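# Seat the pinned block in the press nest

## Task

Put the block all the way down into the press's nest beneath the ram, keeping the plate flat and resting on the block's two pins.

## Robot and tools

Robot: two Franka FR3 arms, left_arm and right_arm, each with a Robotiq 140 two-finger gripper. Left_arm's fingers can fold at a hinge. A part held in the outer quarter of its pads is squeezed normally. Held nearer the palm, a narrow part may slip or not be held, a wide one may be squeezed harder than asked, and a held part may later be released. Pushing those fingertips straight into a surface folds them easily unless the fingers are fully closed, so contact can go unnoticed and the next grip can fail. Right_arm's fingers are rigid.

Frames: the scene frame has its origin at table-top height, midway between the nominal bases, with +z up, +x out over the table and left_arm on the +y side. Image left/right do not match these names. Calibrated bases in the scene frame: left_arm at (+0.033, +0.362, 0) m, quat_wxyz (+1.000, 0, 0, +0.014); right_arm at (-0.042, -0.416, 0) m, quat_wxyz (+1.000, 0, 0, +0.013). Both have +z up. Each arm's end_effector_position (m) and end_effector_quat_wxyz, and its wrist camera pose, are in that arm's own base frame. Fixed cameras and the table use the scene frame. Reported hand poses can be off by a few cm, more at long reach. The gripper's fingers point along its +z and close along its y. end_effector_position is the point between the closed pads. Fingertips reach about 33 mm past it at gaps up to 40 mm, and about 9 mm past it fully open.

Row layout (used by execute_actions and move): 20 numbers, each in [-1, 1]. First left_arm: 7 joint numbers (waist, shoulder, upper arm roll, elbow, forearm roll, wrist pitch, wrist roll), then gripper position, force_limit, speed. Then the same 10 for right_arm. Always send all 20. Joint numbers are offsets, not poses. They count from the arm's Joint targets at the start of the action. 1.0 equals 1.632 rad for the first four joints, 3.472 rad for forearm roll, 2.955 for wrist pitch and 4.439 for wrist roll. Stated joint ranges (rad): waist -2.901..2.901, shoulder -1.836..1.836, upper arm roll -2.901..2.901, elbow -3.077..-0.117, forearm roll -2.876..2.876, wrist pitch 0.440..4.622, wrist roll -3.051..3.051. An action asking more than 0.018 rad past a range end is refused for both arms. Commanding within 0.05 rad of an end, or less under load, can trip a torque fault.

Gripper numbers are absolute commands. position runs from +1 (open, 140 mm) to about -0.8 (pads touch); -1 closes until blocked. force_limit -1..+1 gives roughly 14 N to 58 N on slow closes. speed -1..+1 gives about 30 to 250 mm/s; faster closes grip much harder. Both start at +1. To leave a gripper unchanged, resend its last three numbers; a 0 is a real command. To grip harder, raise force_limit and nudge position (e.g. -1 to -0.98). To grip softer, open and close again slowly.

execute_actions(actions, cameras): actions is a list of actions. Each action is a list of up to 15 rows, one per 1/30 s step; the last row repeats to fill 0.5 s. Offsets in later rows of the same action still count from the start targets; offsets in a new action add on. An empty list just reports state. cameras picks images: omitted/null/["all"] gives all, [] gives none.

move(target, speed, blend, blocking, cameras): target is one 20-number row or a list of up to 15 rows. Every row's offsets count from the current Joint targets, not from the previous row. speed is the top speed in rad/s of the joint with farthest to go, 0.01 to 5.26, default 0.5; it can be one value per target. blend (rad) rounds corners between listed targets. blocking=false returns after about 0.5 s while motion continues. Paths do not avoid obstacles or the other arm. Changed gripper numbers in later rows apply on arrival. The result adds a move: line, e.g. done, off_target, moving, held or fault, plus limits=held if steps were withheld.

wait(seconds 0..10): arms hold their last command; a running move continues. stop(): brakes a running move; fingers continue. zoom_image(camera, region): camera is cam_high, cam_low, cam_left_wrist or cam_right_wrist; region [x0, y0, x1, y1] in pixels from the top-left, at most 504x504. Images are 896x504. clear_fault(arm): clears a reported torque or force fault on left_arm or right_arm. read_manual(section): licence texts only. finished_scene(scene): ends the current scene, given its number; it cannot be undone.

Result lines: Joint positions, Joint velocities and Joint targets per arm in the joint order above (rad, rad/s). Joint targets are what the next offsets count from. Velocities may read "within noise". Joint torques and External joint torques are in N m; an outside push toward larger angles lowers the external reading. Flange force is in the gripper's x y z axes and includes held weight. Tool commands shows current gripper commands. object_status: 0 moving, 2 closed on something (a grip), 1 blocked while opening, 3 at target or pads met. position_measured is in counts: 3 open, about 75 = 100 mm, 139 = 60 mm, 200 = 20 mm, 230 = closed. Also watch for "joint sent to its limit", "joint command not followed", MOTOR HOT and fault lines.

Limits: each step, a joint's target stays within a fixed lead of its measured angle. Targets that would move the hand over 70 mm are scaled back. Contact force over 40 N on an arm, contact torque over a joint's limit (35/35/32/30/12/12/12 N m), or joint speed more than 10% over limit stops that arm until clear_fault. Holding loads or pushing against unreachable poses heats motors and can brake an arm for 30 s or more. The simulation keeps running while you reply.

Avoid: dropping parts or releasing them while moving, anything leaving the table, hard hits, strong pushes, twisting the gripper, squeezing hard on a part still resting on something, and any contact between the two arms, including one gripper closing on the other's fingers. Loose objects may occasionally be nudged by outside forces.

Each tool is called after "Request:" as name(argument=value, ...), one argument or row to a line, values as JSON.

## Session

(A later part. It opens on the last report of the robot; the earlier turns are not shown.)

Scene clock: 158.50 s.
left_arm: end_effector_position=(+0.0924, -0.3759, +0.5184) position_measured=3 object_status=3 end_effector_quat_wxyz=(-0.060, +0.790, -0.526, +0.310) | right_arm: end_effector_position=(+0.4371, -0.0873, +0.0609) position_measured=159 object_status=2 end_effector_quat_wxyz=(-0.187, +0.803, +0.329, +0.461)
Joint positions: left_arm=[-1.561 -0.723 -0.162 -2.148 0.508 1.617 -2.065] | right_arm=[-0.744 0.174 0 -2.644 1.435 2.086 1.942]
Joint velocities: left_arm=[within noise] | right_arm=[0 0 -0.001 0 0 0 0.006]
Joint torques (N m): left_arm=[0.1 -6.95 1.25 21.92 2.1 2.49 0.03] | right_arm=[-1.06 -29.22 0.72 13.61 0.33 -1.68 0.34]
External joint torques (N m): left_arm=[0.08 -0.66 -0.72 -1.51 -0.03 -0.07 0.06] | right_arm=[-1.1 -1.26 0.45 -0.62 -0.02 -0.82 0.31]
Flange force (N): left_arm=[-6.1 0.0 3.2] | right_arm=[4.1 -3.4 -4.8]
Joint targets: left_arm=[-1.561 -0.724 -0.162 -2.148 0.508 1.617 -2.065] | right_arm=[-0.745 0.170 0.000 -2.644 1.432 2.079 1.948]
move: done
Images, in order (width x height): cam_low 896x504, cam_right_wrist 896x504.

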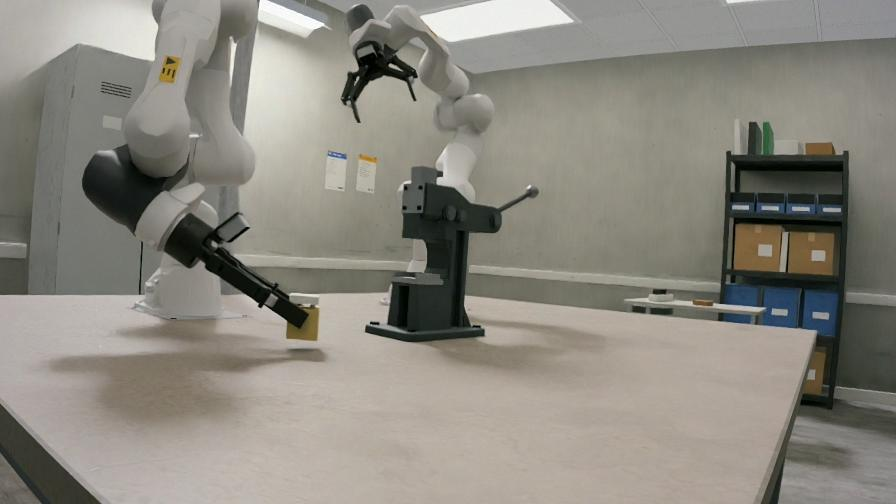

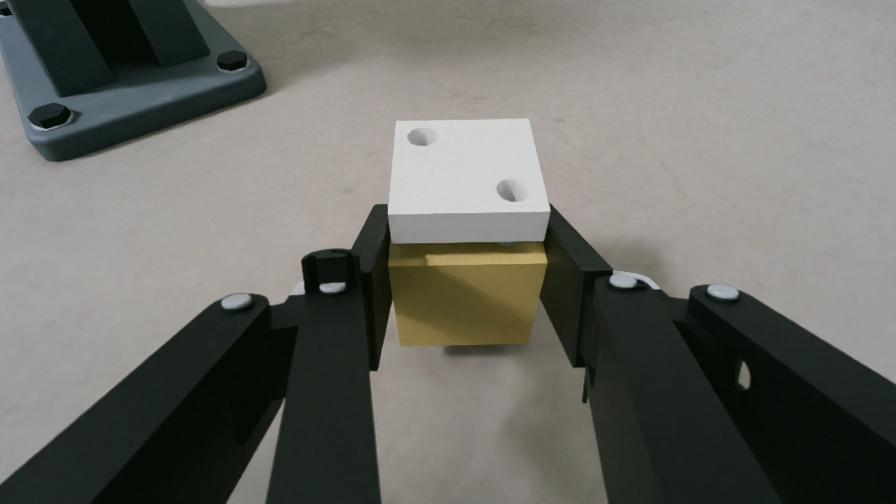

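Request:
move(
  target=[
    [0, 0, 0, 0, 0, 0, 0, 1, 1, 1, 0.0844, -0.0650, 0, -0.0105, -0.0314, -0.0207, 0.0198, -1, 0, -1],
    [0, 0, 0, 0, 0, 0, 0, 1, 1, 1, 0.1862, -0.1126, 0, 0.0017, -0.0539, -0.0363, 0.0415, -1, 0, -1],
    [0, 0, 0, 0, 0, 0, 0, 1, 1, 1, 0.2953, -0.1216, 0, 0.0504, -0.0722, -0.0537, 0.0613, -1, 0, -1],
  ],
  speed=0.2,
  blend=0.04,
)

Request:
zoom_image(
  camera="cam_right_wrist",
  region=[360, 0, 600, 240],
)

Request:
zoom_image(
  camera="cam_right_wrist",
  region=[360, 180, 600, 400],
)

Request:
zoom_image(
  camera="cam_low",
  region=[340, 200, 470, 300],
)

Scene clock: 198.37 s.
left_arm: end_effector_position=(+0.0924, -0.3759, +0.5184) position_measured=3 object_status=3 end_effector_quat_wxyz=(-0.060, +0.790, -0.526, +0.310) | right_arm: end_effector_position=(+0.4383, +0.1381, +0.1643) position_measured=159 object_status=2 end_effector_quat_wxyz=(-0.328, +0.655, +0.561, +0.385)
Joint positions: left_arm=[-1.561 -0.723 -0.162 -2.148 0.508 1.617 -2.065] | right_arm=[-0.265 -0.025 0.001 -2.564 1.184 1.929 2.214]
Joint velocities: left_arm=[within noise] | right_arm=[0 0 0.001 0.001 -0.001 -0.001 0.007]
Joint torques (N m): left_arm=[0.11 -6.92 1.26 21.9 2.1 2.5 0.03] | right_arm=[-0.04 -27.08 0.15 20.06 1.3 -1.58 0.35]
External joint torques (N m): left_arm=[0.16 -0.7 -0.58 -1.47 -0.01 -0.07 0.06] | right_arm=[-0.08 -1.06 0.16 0.99 0.3 -0.96 0.32]
Flange force (N): left_arm=[-6.0 -0.2 3.3] | right_arm=[3.2 0.7 -2.5]
Joint targets: left_arm=[-1.561 -0.724 -0.162 -2.148 0.508 1.617 -2.065] | right_arm=[-0.263 -0.028 0.000 -2.561 1.182 1.921 2.220]
move: done

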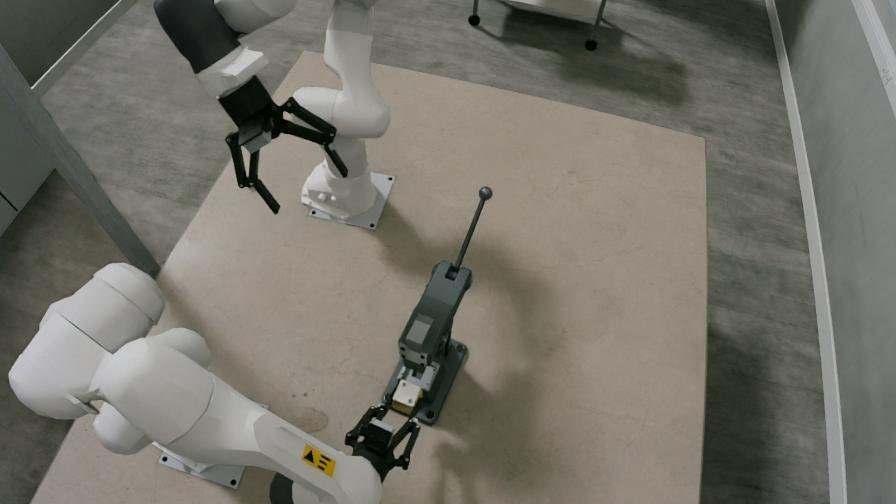

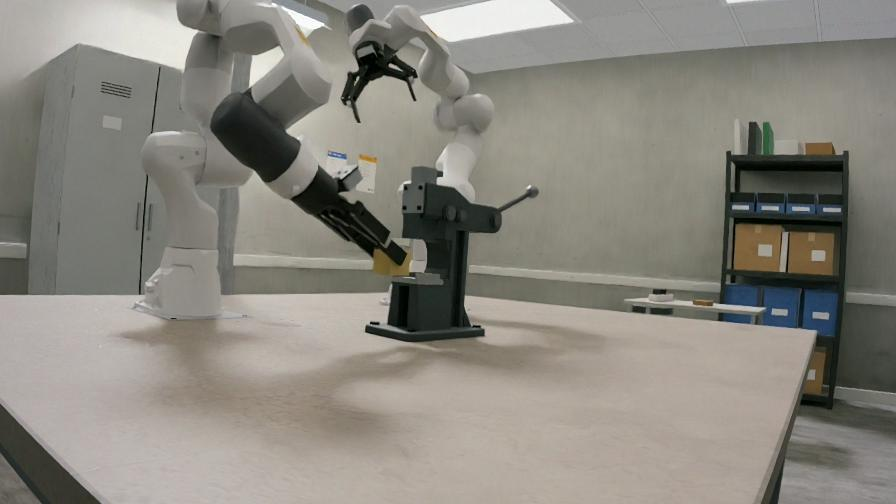

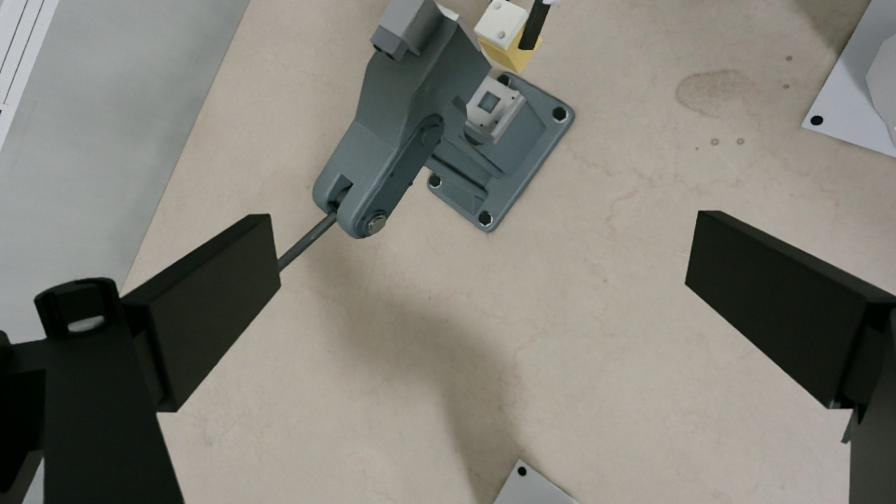

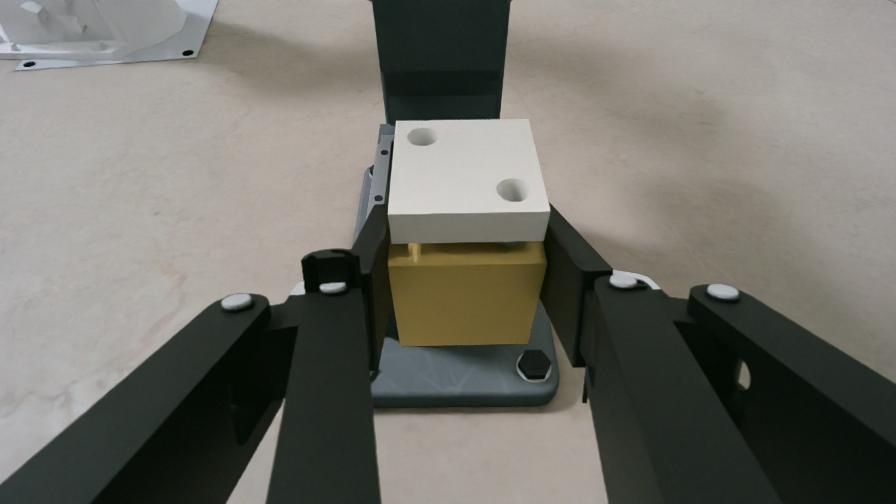

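Scaled by 2.100 from the camera's 896x504 image, which has a finer 1280x720 frame.

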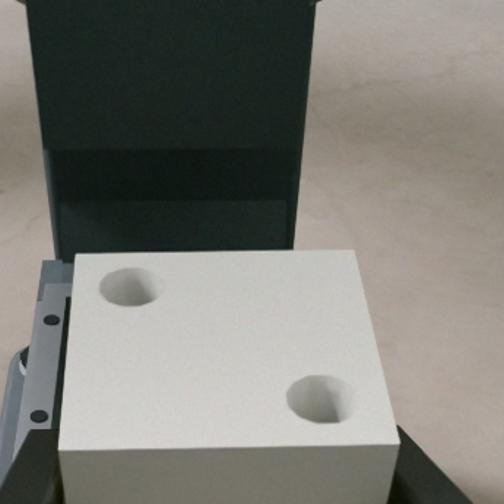

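Scaled by 2.100 from the camera's 896x504 image, which has a finer 1280x720 frame.

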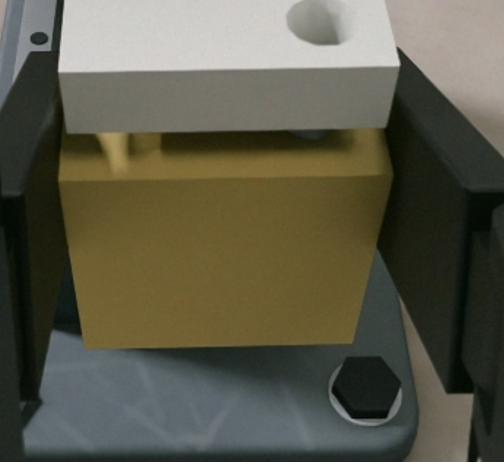

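Scaled by 3.877 from the camera's 896x504 image, which has a finer 1280x720 frame.

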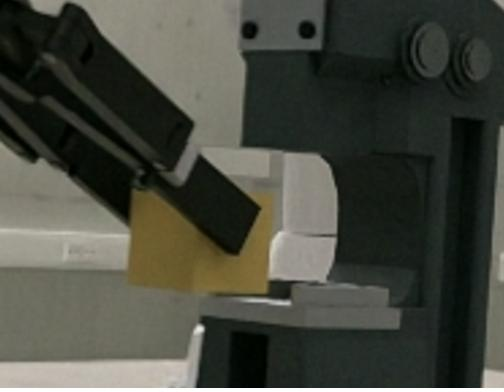

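Request:
move(
  target=[0, 0, 0, 0, 0, 0, 0, 1, 1, 1, 0.0299, -0.0153, 0, -0.0183, 0.0088, 0.0119, 0.0019, -1, 0, -1],
  speed=0.05,
  cameras=["cam_low", "cam_left_wrist", "cam_right_wrist"],
)

Request:
zoom_image(
  camera="cam_right_wrist",
  region=[360, 0, 600, 240],
)

Request:
zoom_image(
  camera="cam_right_wrist",
  region=[360, 180, 600, 400],
)

Request:
zoom_image(
  camera="cam_low",
  region=[360, 220, 450, 300],
)

Request:
zoom_image(
  camera="cam_left_wrist",
  region=[440, 0, 590, 160],
)

Scene clock: 275.97 s.
left_arm: end_effector_position=(+0.0924, -0.3759, +0.5184) position_measured=3 object_status=3 end_effector_quat_wxyz=(-0.060, +0.790, -0.526, +0.310) | right_arm: end_effector_position=(+0.4310, +0.1564, +0.1632) position_measured=159 object_status=2 end_effector_quat_wxyz=(-0.328, +0.654, +0.566, +0.379)
Joint positions: left_arm=[-1.561 -0.723 -0.162 -2.148 0.508 1.617 -2.065] | right_arm=[-0.216 -0.05 0.001 -2.592 1.206 1.956 2.223]
Joint velocities: left_arm=[within noise] | right_arm=[-0.001 -0.002 0.001 -0.001 0.002 0.004 0.001]
Joint torques (N m): left_arm=[0.12 -6.95 1.27 21.95 2.1 2.49 0.04] | right_arm=[0.01 -26.48 0.03 18.91 1.94 -0.98 0.28]
External joint torques (N m): left_arm=[0.09 -0.77 -0.69 -1.41 -0.02 -0.07 0.07] | right_arm=[0.01 -1.22 0.11 -0.28 0.99 -0.41 0.25]
Flange force (N): left_arm=[-6.1 -0.2 3.0] | right_arm=[3.8 -3.9 0.3]
Joint targets: left_arm=[-1.561 -0.724 -0.162 -2.148 0.508 1.617 -2.065] | right_arm=[-0.215 -0.053 0.000 -2.591 1.212 1.956 2.228]
move: done
Images, in order (width x height): cam_low 896x504, cam_left_wrist 896x504, cam_right_wrist 896x504.

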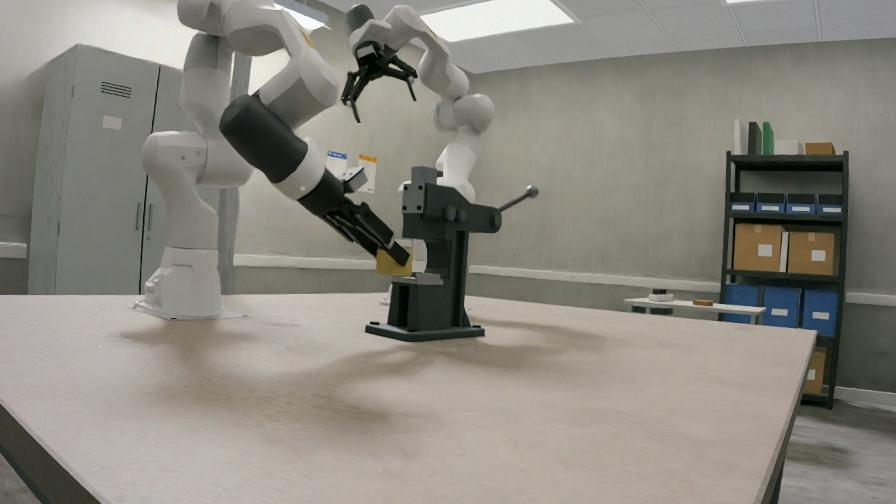

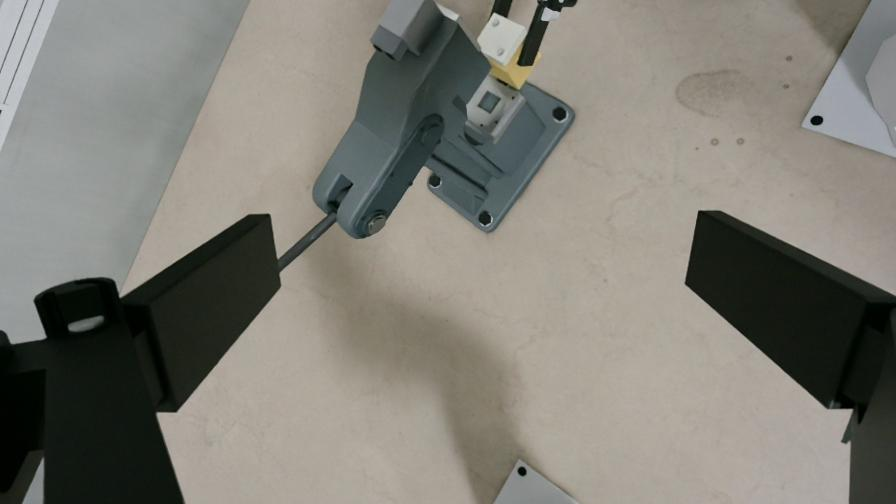

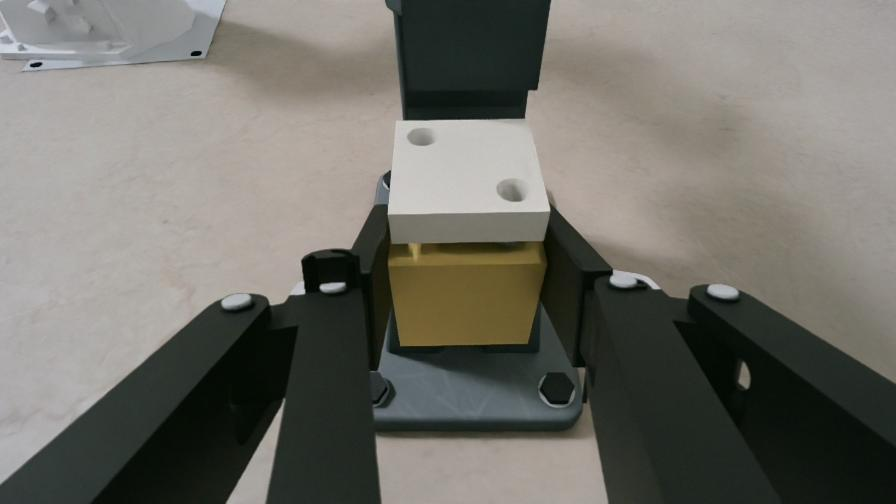

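Scaled by 2.100 from the camera's 896x504 image, which has a finer 1280x720 frame.

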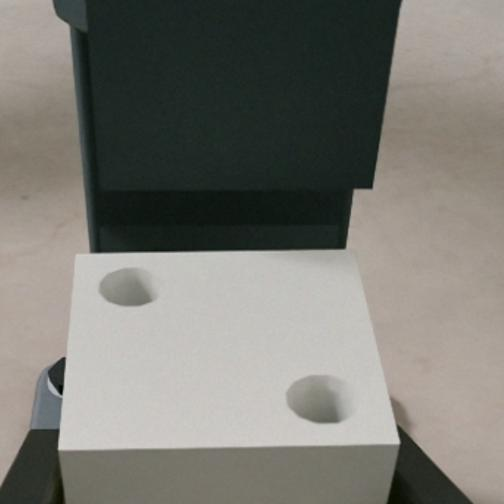

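Scaled by 2.100 from the camera's 896x504 image, which has a finer 1280x720 frame.

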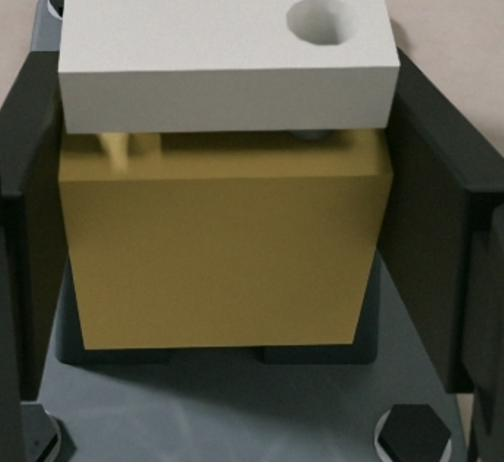

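Scaled by 5.600 from the camera's 896x504 image, which has a finer 1280x720 frame.

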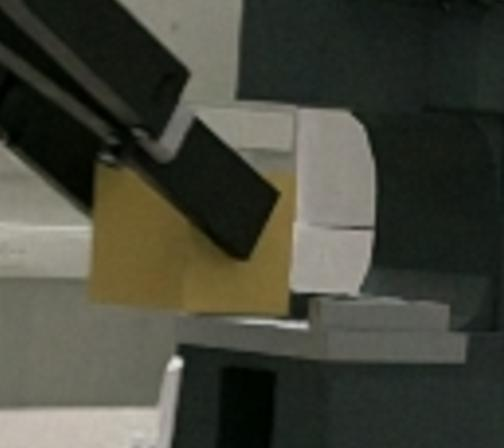

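Scaled by 3.150 from the camera's 896x504 image, which has a finer 1280x720 frame.

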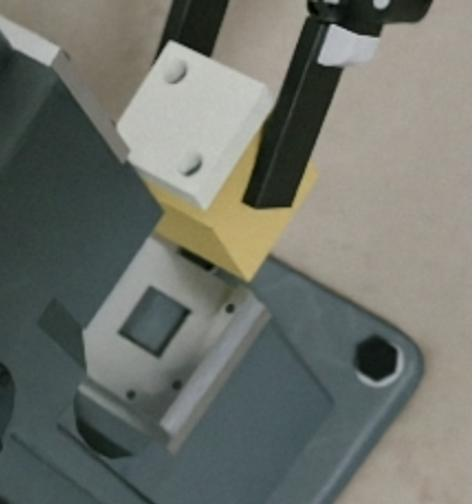

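Request:
zoom_image(
  camera="cam_left_wrist",
  region=[460, 40, 550, 150],
)

Request:
zoom_image(
  camera="cam_right_wrist",
  region=[370, 320, 470, 440],
)

Request:
zoom_image(
  camera="cam_right_wrist",
  region=[480, 320, 590, 440],
)

Request:
zoom_image(
  camera="cam_right_wrist",
  region=[370, 60, 570, 140],
)

Scaled by 4.582 from the camera's 896x504 image, which has a finer 1280x720 frame.

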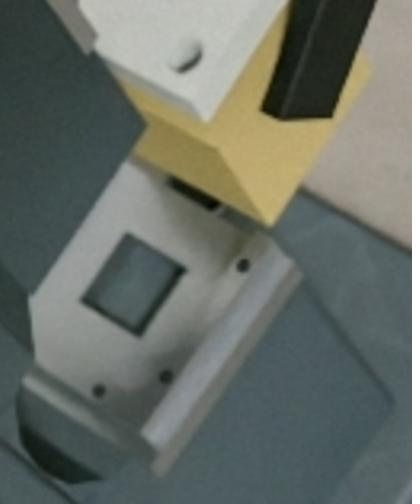

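Scaled by 4.200 from the camera's 896x504 image, which has a finer 1280x720 frame.

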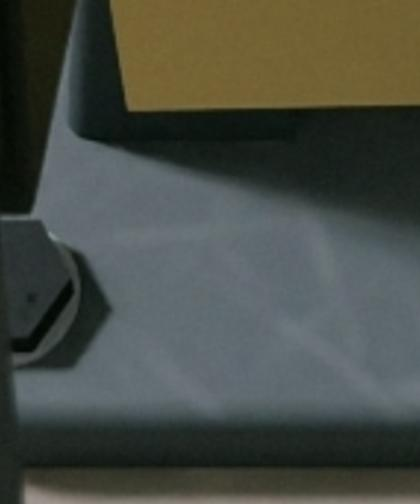

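Scaled by 4.200 from the camera's 896x504 image, which has a finer 1280x720 frame.

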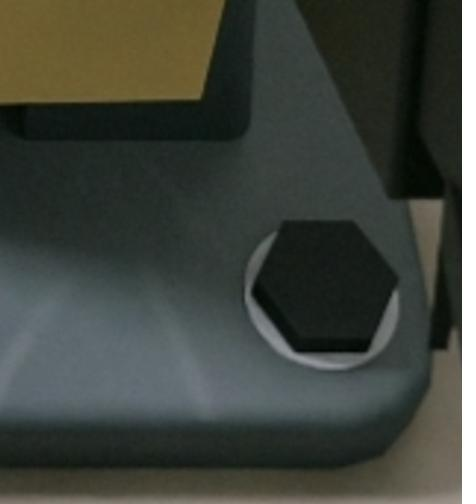

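Scaled by 2.520 from the camera's 896x504 image, which has a finer 1280x720 frame.

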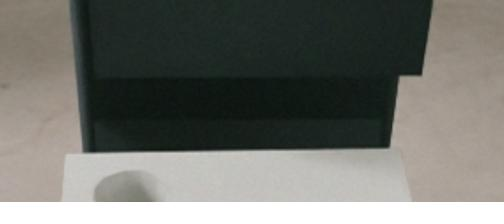

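Request:
zoom_image(
  camera="cam_low",
  region=[380, 250, 450, 290],
)

Scaled by 7.200 from the camera's 896x504 image, which has a finer 1280x720 frame.

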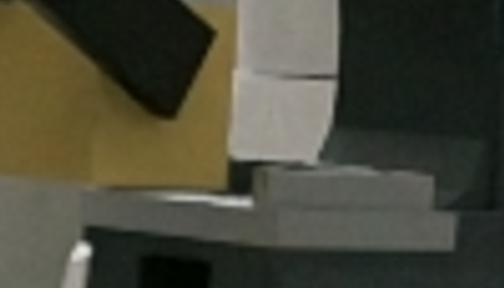

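Request:
move(
  target=[0, 0, 0, 0, 0, 0, 0, 1, 1, 1, 0.0023, -0.0064, 0, -0.0078, 0.0067, 0.0057, 0.0009, -1, 0, -1],
  speed=0.03,
  cameras=["cam_low", "cam_left_wrist", "cam_right_wrist"],
)

Request:
zoom_image(
  camera="cam_left_wrist",
  region=[460, 40, 550, 150],
)

Request:
zoom_image(
  camera="cam_right_wrist",
  region=[370, 320, 470, 440],
)

Request:
zoom_image(
  camera="cam_right_wrist",
  region=[480, 320, 590, 440],
)

Request:
zoom_image(
  camera="cam_right_wrist",
  region=[370, 60, 570, 140],
)

Request:
zoom_image(
  camera="cam_low",
  region=[360, 240, 450, 290],
)

Scene clock: 359.47 s.
left_arm: end_effector_position=(+0.0924, -0.3759, +0.5184) position_measured=3 object_status=3 end_effector_quat_wxyz=(-0.060, +0.790, -0.526, +0.310) | right_arm: end_effector_position=(+0.4337, +0.1562, +0.1634) position_measured=159 object_status=2 end_effector_quat_wxyz=(-0.323, +0.662, +0.557, +0.383)
Joint positions: left_arm=[-1.561 -0.723 -0.162 -2.148 0.508 1.617 -2.065] | right_arm=[-0.212 -0.06 0.001 -2.605 1.229 1.973 2.227]
Joint velocities: left_arm=[within noise] | right_arm=[0 0.001 0.001 -0.001 0.003 0.005 0.001]
Joint torques (N m): left_arm=[0.14 -6.95 1.26 21.94 2.1 2.5 0.02] | right_arm=[0 -26.22 0.1 18.78 1.75 -1.01 0.18]
External joint torques (N m): left_arm=[0.12 -0.59 -0.69 -1.52 -0.03 -0.06 0.05] | right_arm=[0.1 -1.3 0.31 -0.37 0.84 -0.45 0.15]
Flange force (N): left_arm=[-5.9 0.1 3.2] | right_arm=[3.9 -4.5 0.2]
Joint targets: left_arm=[-1.561 -0.724 -0.162 -2.148 0.508 1.617 -2.065] | right_arm=[-0.211 -0.063 0.000 -2.604 1.235 1.973 2.232]
move: done
Images, in order (width x height): cam_low 896x504, cam_left_wrist 896x504, cam_right_wrist 896x504.

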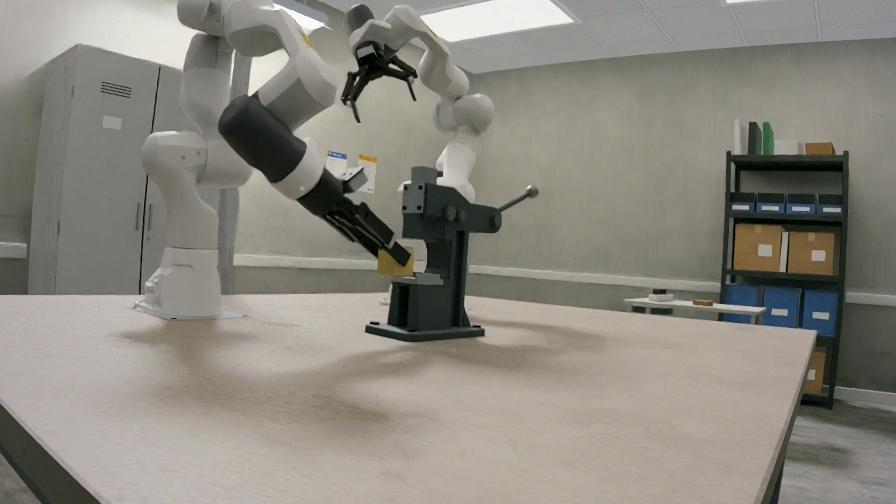

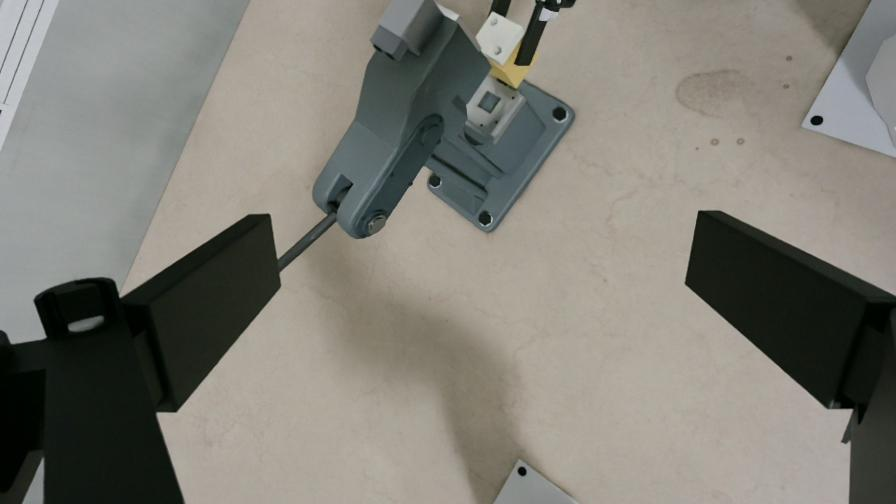

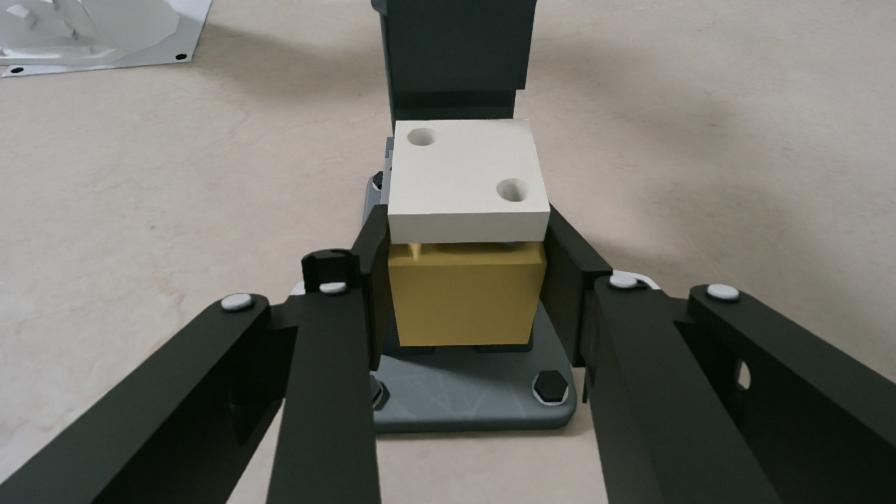

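Scaled by 4.582 from the camera's 896x504 image, which has a finer 1280x720 frame.

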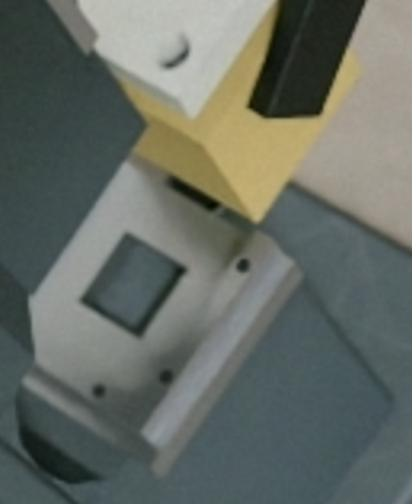

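Scaled by 4.200 from the camera's 896x504 image, which has a finer 1280x720 frame.

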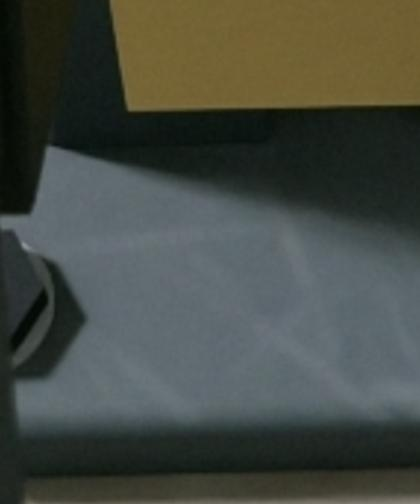

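Scaled by 4.200 from the camera's 896x504 image, which has a finer 1280x720 frame.

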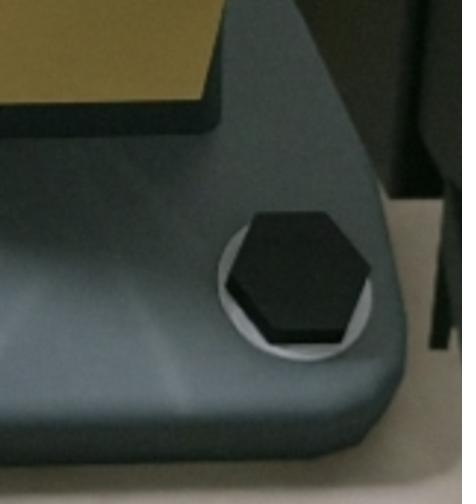

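Scaled by 2.520 from the camera's 896x504 image, which has a finer 1280x720 frame.

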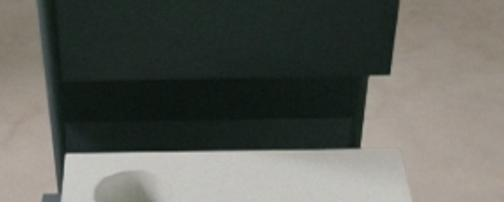

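Scaled by 5.600 from the camera's 896x504 image, which has a finer 1280x720 frame.

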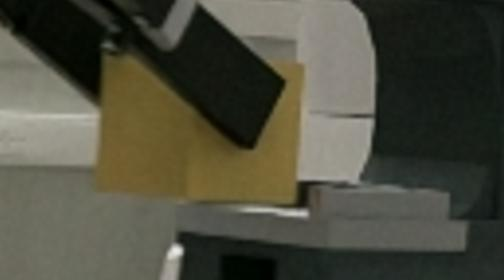

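Request:
zoom_image(
  camera="cam_low",
  region=[370, 220, 450, 290],
)

Request:
zoom_image(
  camera="cam_low",
  region=[395, 255, 430, 285],
)

Scaled by 6.300 from the camera's 896x504 image, which has a finer 1280x720 frame.

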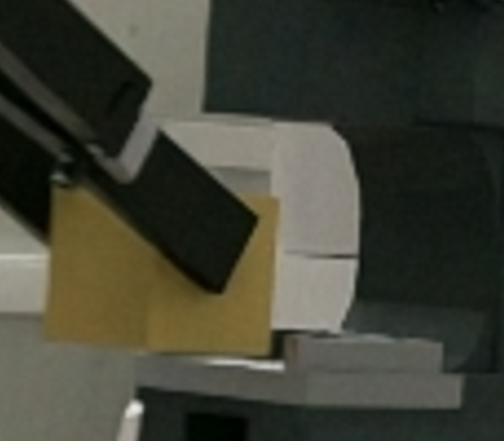

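Scaled by 14.400 from the camera's 896x504 image, which has a finer 1280x720 frame.

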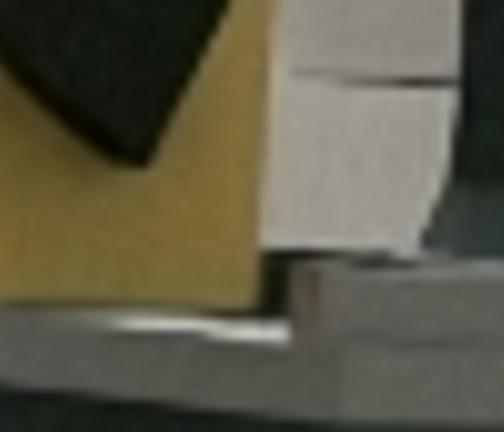

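Request:
move(
  target=[0, 0, 0, 0, 0, 0, 0, 1, 1, 1, 0.0627, 0.0015, 0, 0.0002, 0.0221, 0.0185, 0.0036, -1, 0, -1],
  speed=0.04,
  cameras=["cam_low", "cam_left_wrist", "cam_right_wrist"],
)

Request:
zoom_image(
  camera="cam_right_wrist",
  region=[370, 20, 580, 230],
)

Request:
zoom_image(
  camera="cam_right_wrist",
  region=[370, 230, 580, 440],
)

Request:
zoom_image(
  camera="cam_low",
  region=[380, 225, 450, 285],
)

Request:
zoom_image(
  camera="cam_left_wrist",
  region=[460, 40, 550, 150],
)

Scene clock: 398.63 s.
left_arm: end_effector_position=(+0.0924, -0.3759, +0.5184) position_measured=3 object_status=3 end_effector_quat_wxyz=(-0.060, +0.790, -0.526, +0.310) | right_arm: end_effector_position=(+0.4405, +0.1917, +0.1642) position_measured=159 object_status=2 end_effector_quat_wxyz=(-0.323, +0.661, +0.558, +0.384)
Joint positions: left_arm=[-1.561 -0.723 -0.162 -2.148 0.508 1.617 -2.065] | right_arm=[-0.11 -0.06 0.001 -2.605 1.305 2.027 2.243]
Joint velocities: left_arm=[within noise] | right_arm=[0.001 0 0 -0.001 0.003 0.005 0.004]
Joint torques (N m): left_arm=[0.12 -6.94 1.28 21.93 2.11 2.51 0.03] | right_arm=[-0.09 -25.02 0.08 19.39 1.79 -0.79 0.27]
External joint torques (N m): left_arm=[0.08 -0.7 -0.7 -1.42 -0.01 -0.04 0.06] | right_arm=[-0.09 0.13 0.17 0.01 1 -0.25 0.24]
Flange force (N): left_arm=[-6.0 0.0 3.1] | right_arm=[0.3 0.1 2.2]
Joint targets: left_arm=[-1.561 -0.724 -0.162 -2.148 0.508 1.617 -2.065] | right_arm=[-0.108 -0.061 0.000 -2.604 1.312 2.027 2.248]
move: done
Images, in order (width x height): cam_low 896x504, cam_left_wrist 896x504, cam_right_wrist 896x504.

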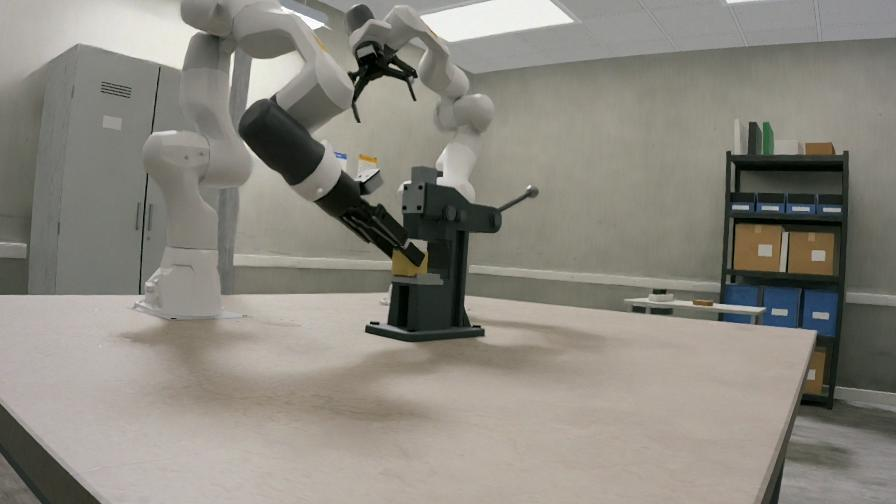

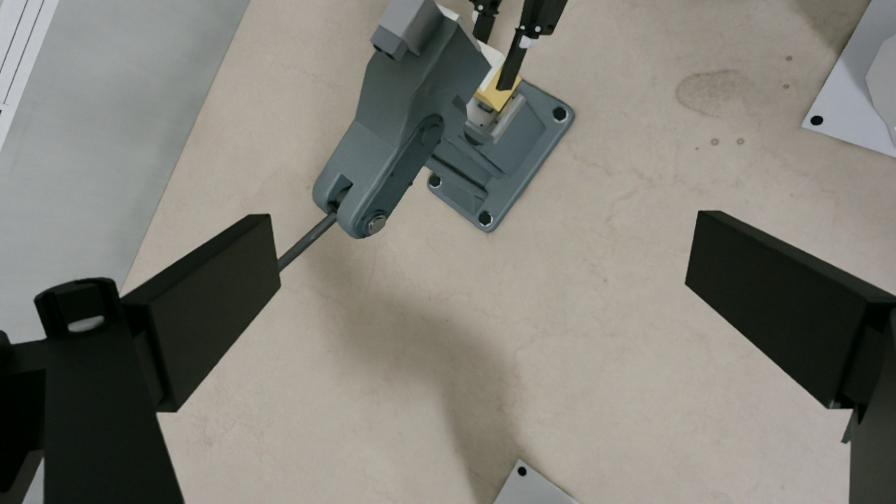

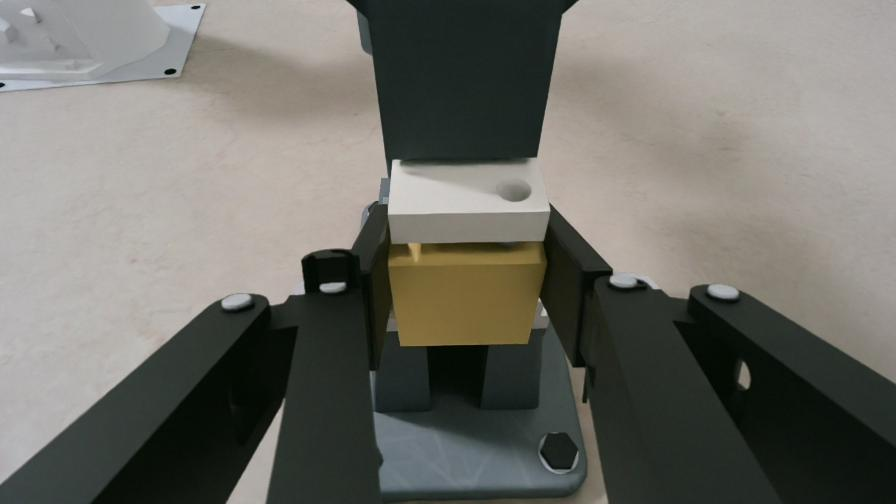

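Scaled by 2.400 from the camera's 896x504 image, which has a finer 1280x720 frame.

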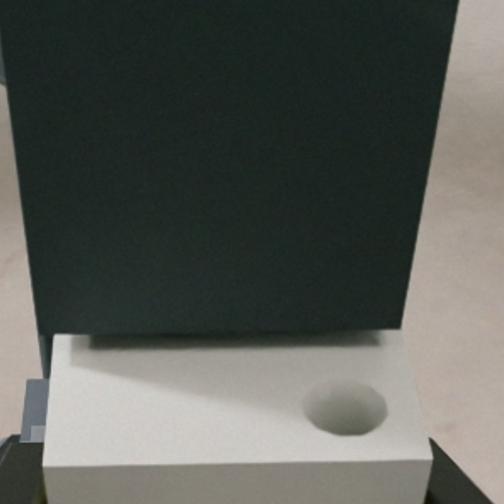

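Scaled by 2.400 from the camera's 896x504 image, which has a finer 1280x720 frame.

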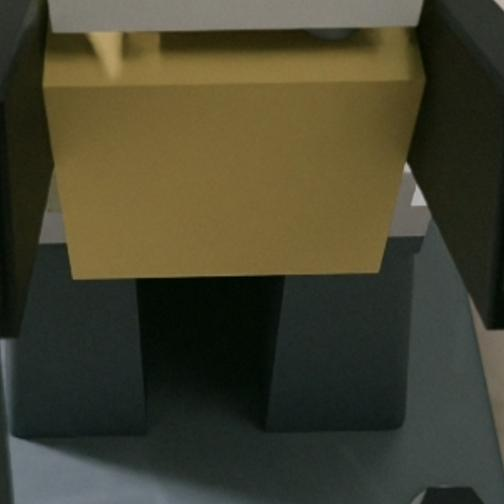

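Scaled by 7.200 from the camera's 896x504 image, which has a finer 1280x720 frame.

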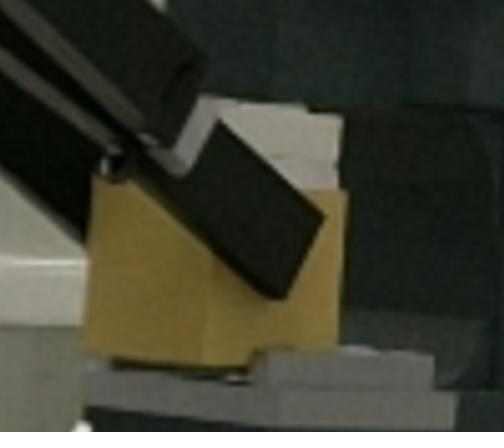

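Scaled by 4.582 from the camera's 896x504 image, which has a finer 1280x720 frame.

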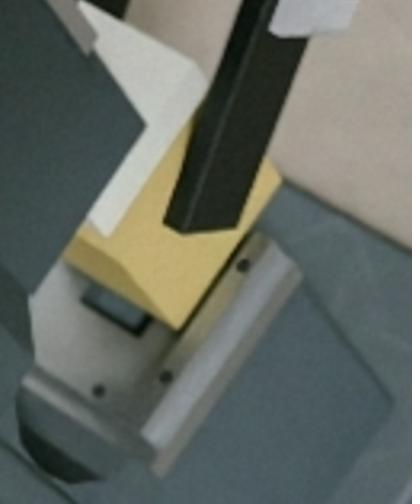

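Request:
move(
  target=[0, 0, 0, 0, 0, 0, 0, 1, 1, 1, 0.0174, 0.0044, 0, 0.0011, 0.0071, 0.0059, -0.0004, -1, 0, -1],
  speed=0.02,
  cameras=["cam_low", "cam_left_wrist", "cam_right_wrist"],
)

Request:
zoom_image(
  camera="cam_right_wrist",
  region=[370, 280, 580, 420],
)

Request:
zoom_image(
  camera="cam_low",
  region=[380, 225, 450, 285],
)

Request:
zoom_image(
  camera="cam_left_wrist",
  region=[460, 40, 550, 150],
)

Scene clock: 425.37 s.
left_arm: end_effector_position=(+0.0924, -0.3759, +0.5184) position_measured=3 object_status=3 end_effector_quat_wxyz=(-0.060, +0.790, -0.526, +0.310) | right_arm: end_effector_position=(+0.4417, +0.2013, +0.1616) position_measured=159 object_status=2 end_effector_quat_wxyz=(-0.323, +0.662, +0.557, +0.383)
Joint positions: left_arm=[-1.561 -0.723 -0.162 -2.148 0.508 1.617 -2.065] | right_arm=[-0.081 -0.053 0.001 -2.605 1.33 2.045 2.244]
Joint velocities: left_arm=[within noise] | right_arm=[0.003 -0.001 0.001 -0.001 0.003 0.003 0]
Joint torques (N m): left_arm=[0.12 -6.89 1.25 21.91 2.1 2.51 0.04] | right_arm=[0.15 -25.18 0.09 19.83 1.74 -0.95 0.18]
External joint torques (N m): left_arm=[0.15 -0.7 -0.62 -1.43 -0.01 -0.05 0.07] | right_arm=[0.11 0.16 0.13 0.49 0.99 -0.4 0.16]
Flange force (N): left_arm=[-5.9 -0.2 3.1] | right_arm=[0.0 1.6 2.5]
Joint targets: left_arm=[-1.561 -0.724 -0.162 -2.148 0.508 1.617 -2.065] | right_arm=[-0.080 -0.054 0.000 -2.602 1.337 2.045 2.246]
move: done
Images, in order (width x height): cam_low 896x504, cam_left_wrist 896x504, cam_right_wrist 896x504.

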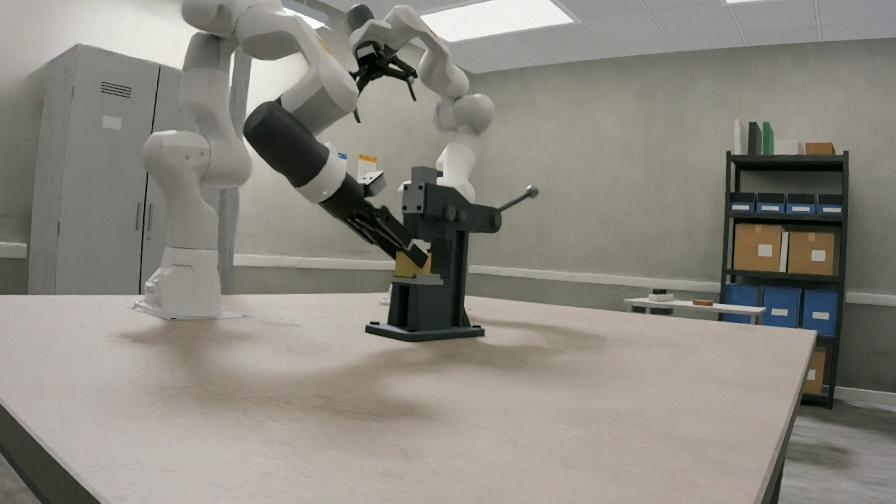

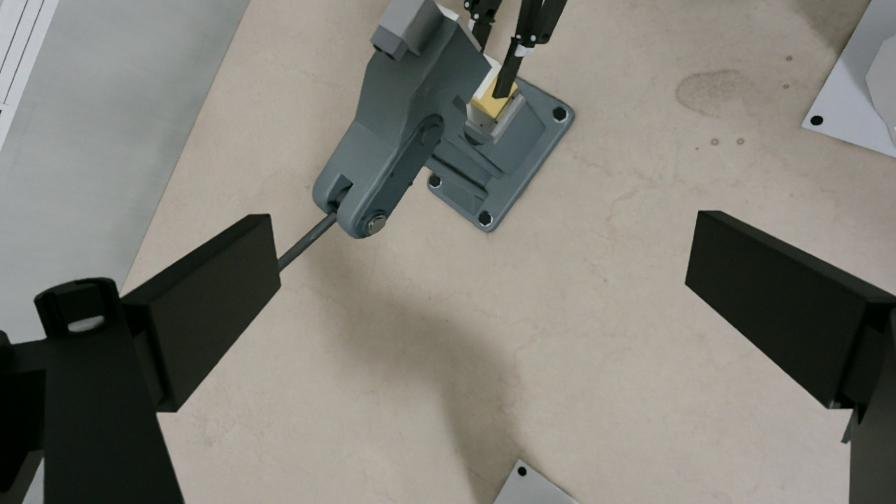

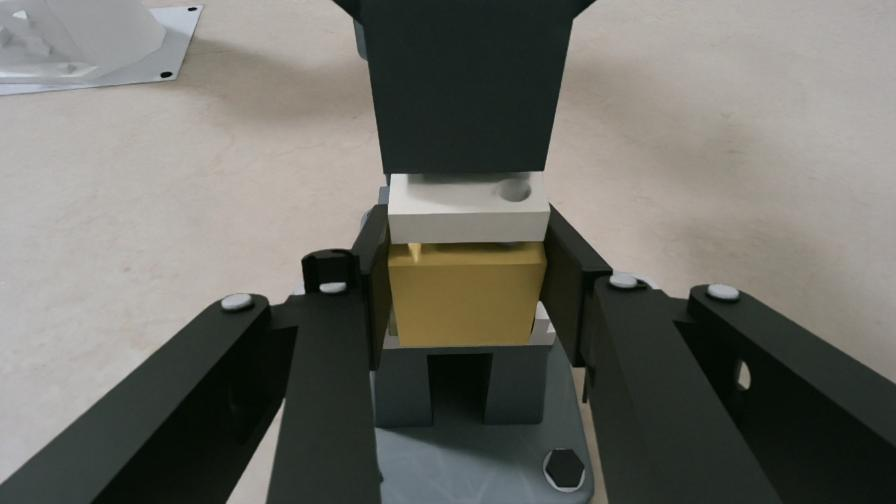

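Scaled by 2.400 from the camera's 896x504 image, which has a finer 1280x720 frame.

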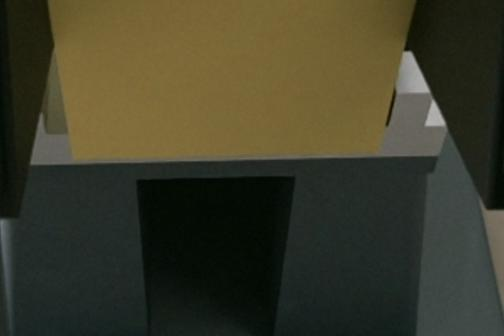

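Scaled by 7.200 from the camera's 896x504 image, which has a finer 1280x720 frame.

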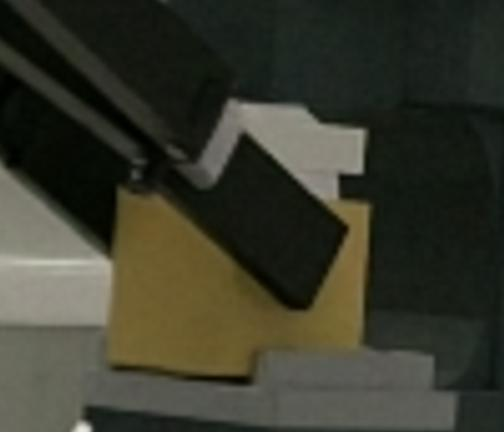

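Scaled by 4.582 from the camera's 896x504 image, which has a finer 1280x720 frame.

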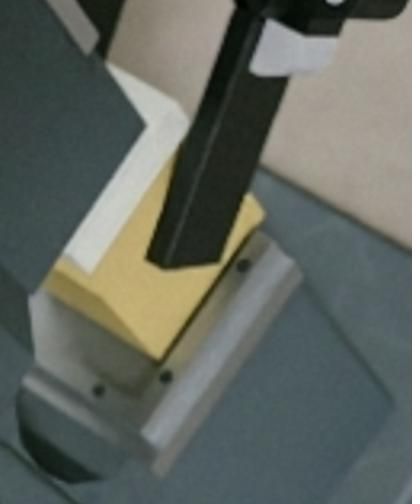

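Request:
zoom_image(
  camera="cam_right_wrist",
  region=[370, 290, 430, 360],
)

Request:
zoom_image(
  camera="cam_right_wrist",
  region=[510, 290, 570, 360],
)

Scaled by 7.200 from the camera's 896x504 image, which has a finer 1280x720 frame.

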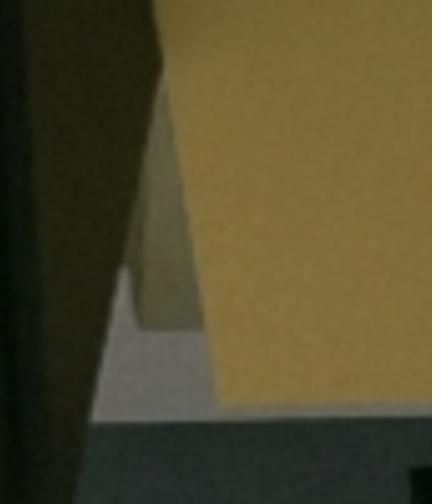

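Scaled by 7.200 from the camera's 896x504 image, which has a finer 1280x720 frame.

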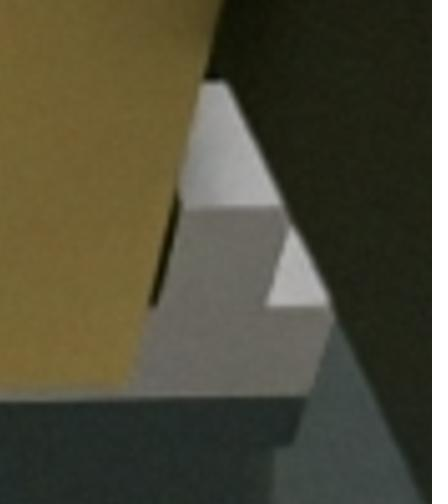

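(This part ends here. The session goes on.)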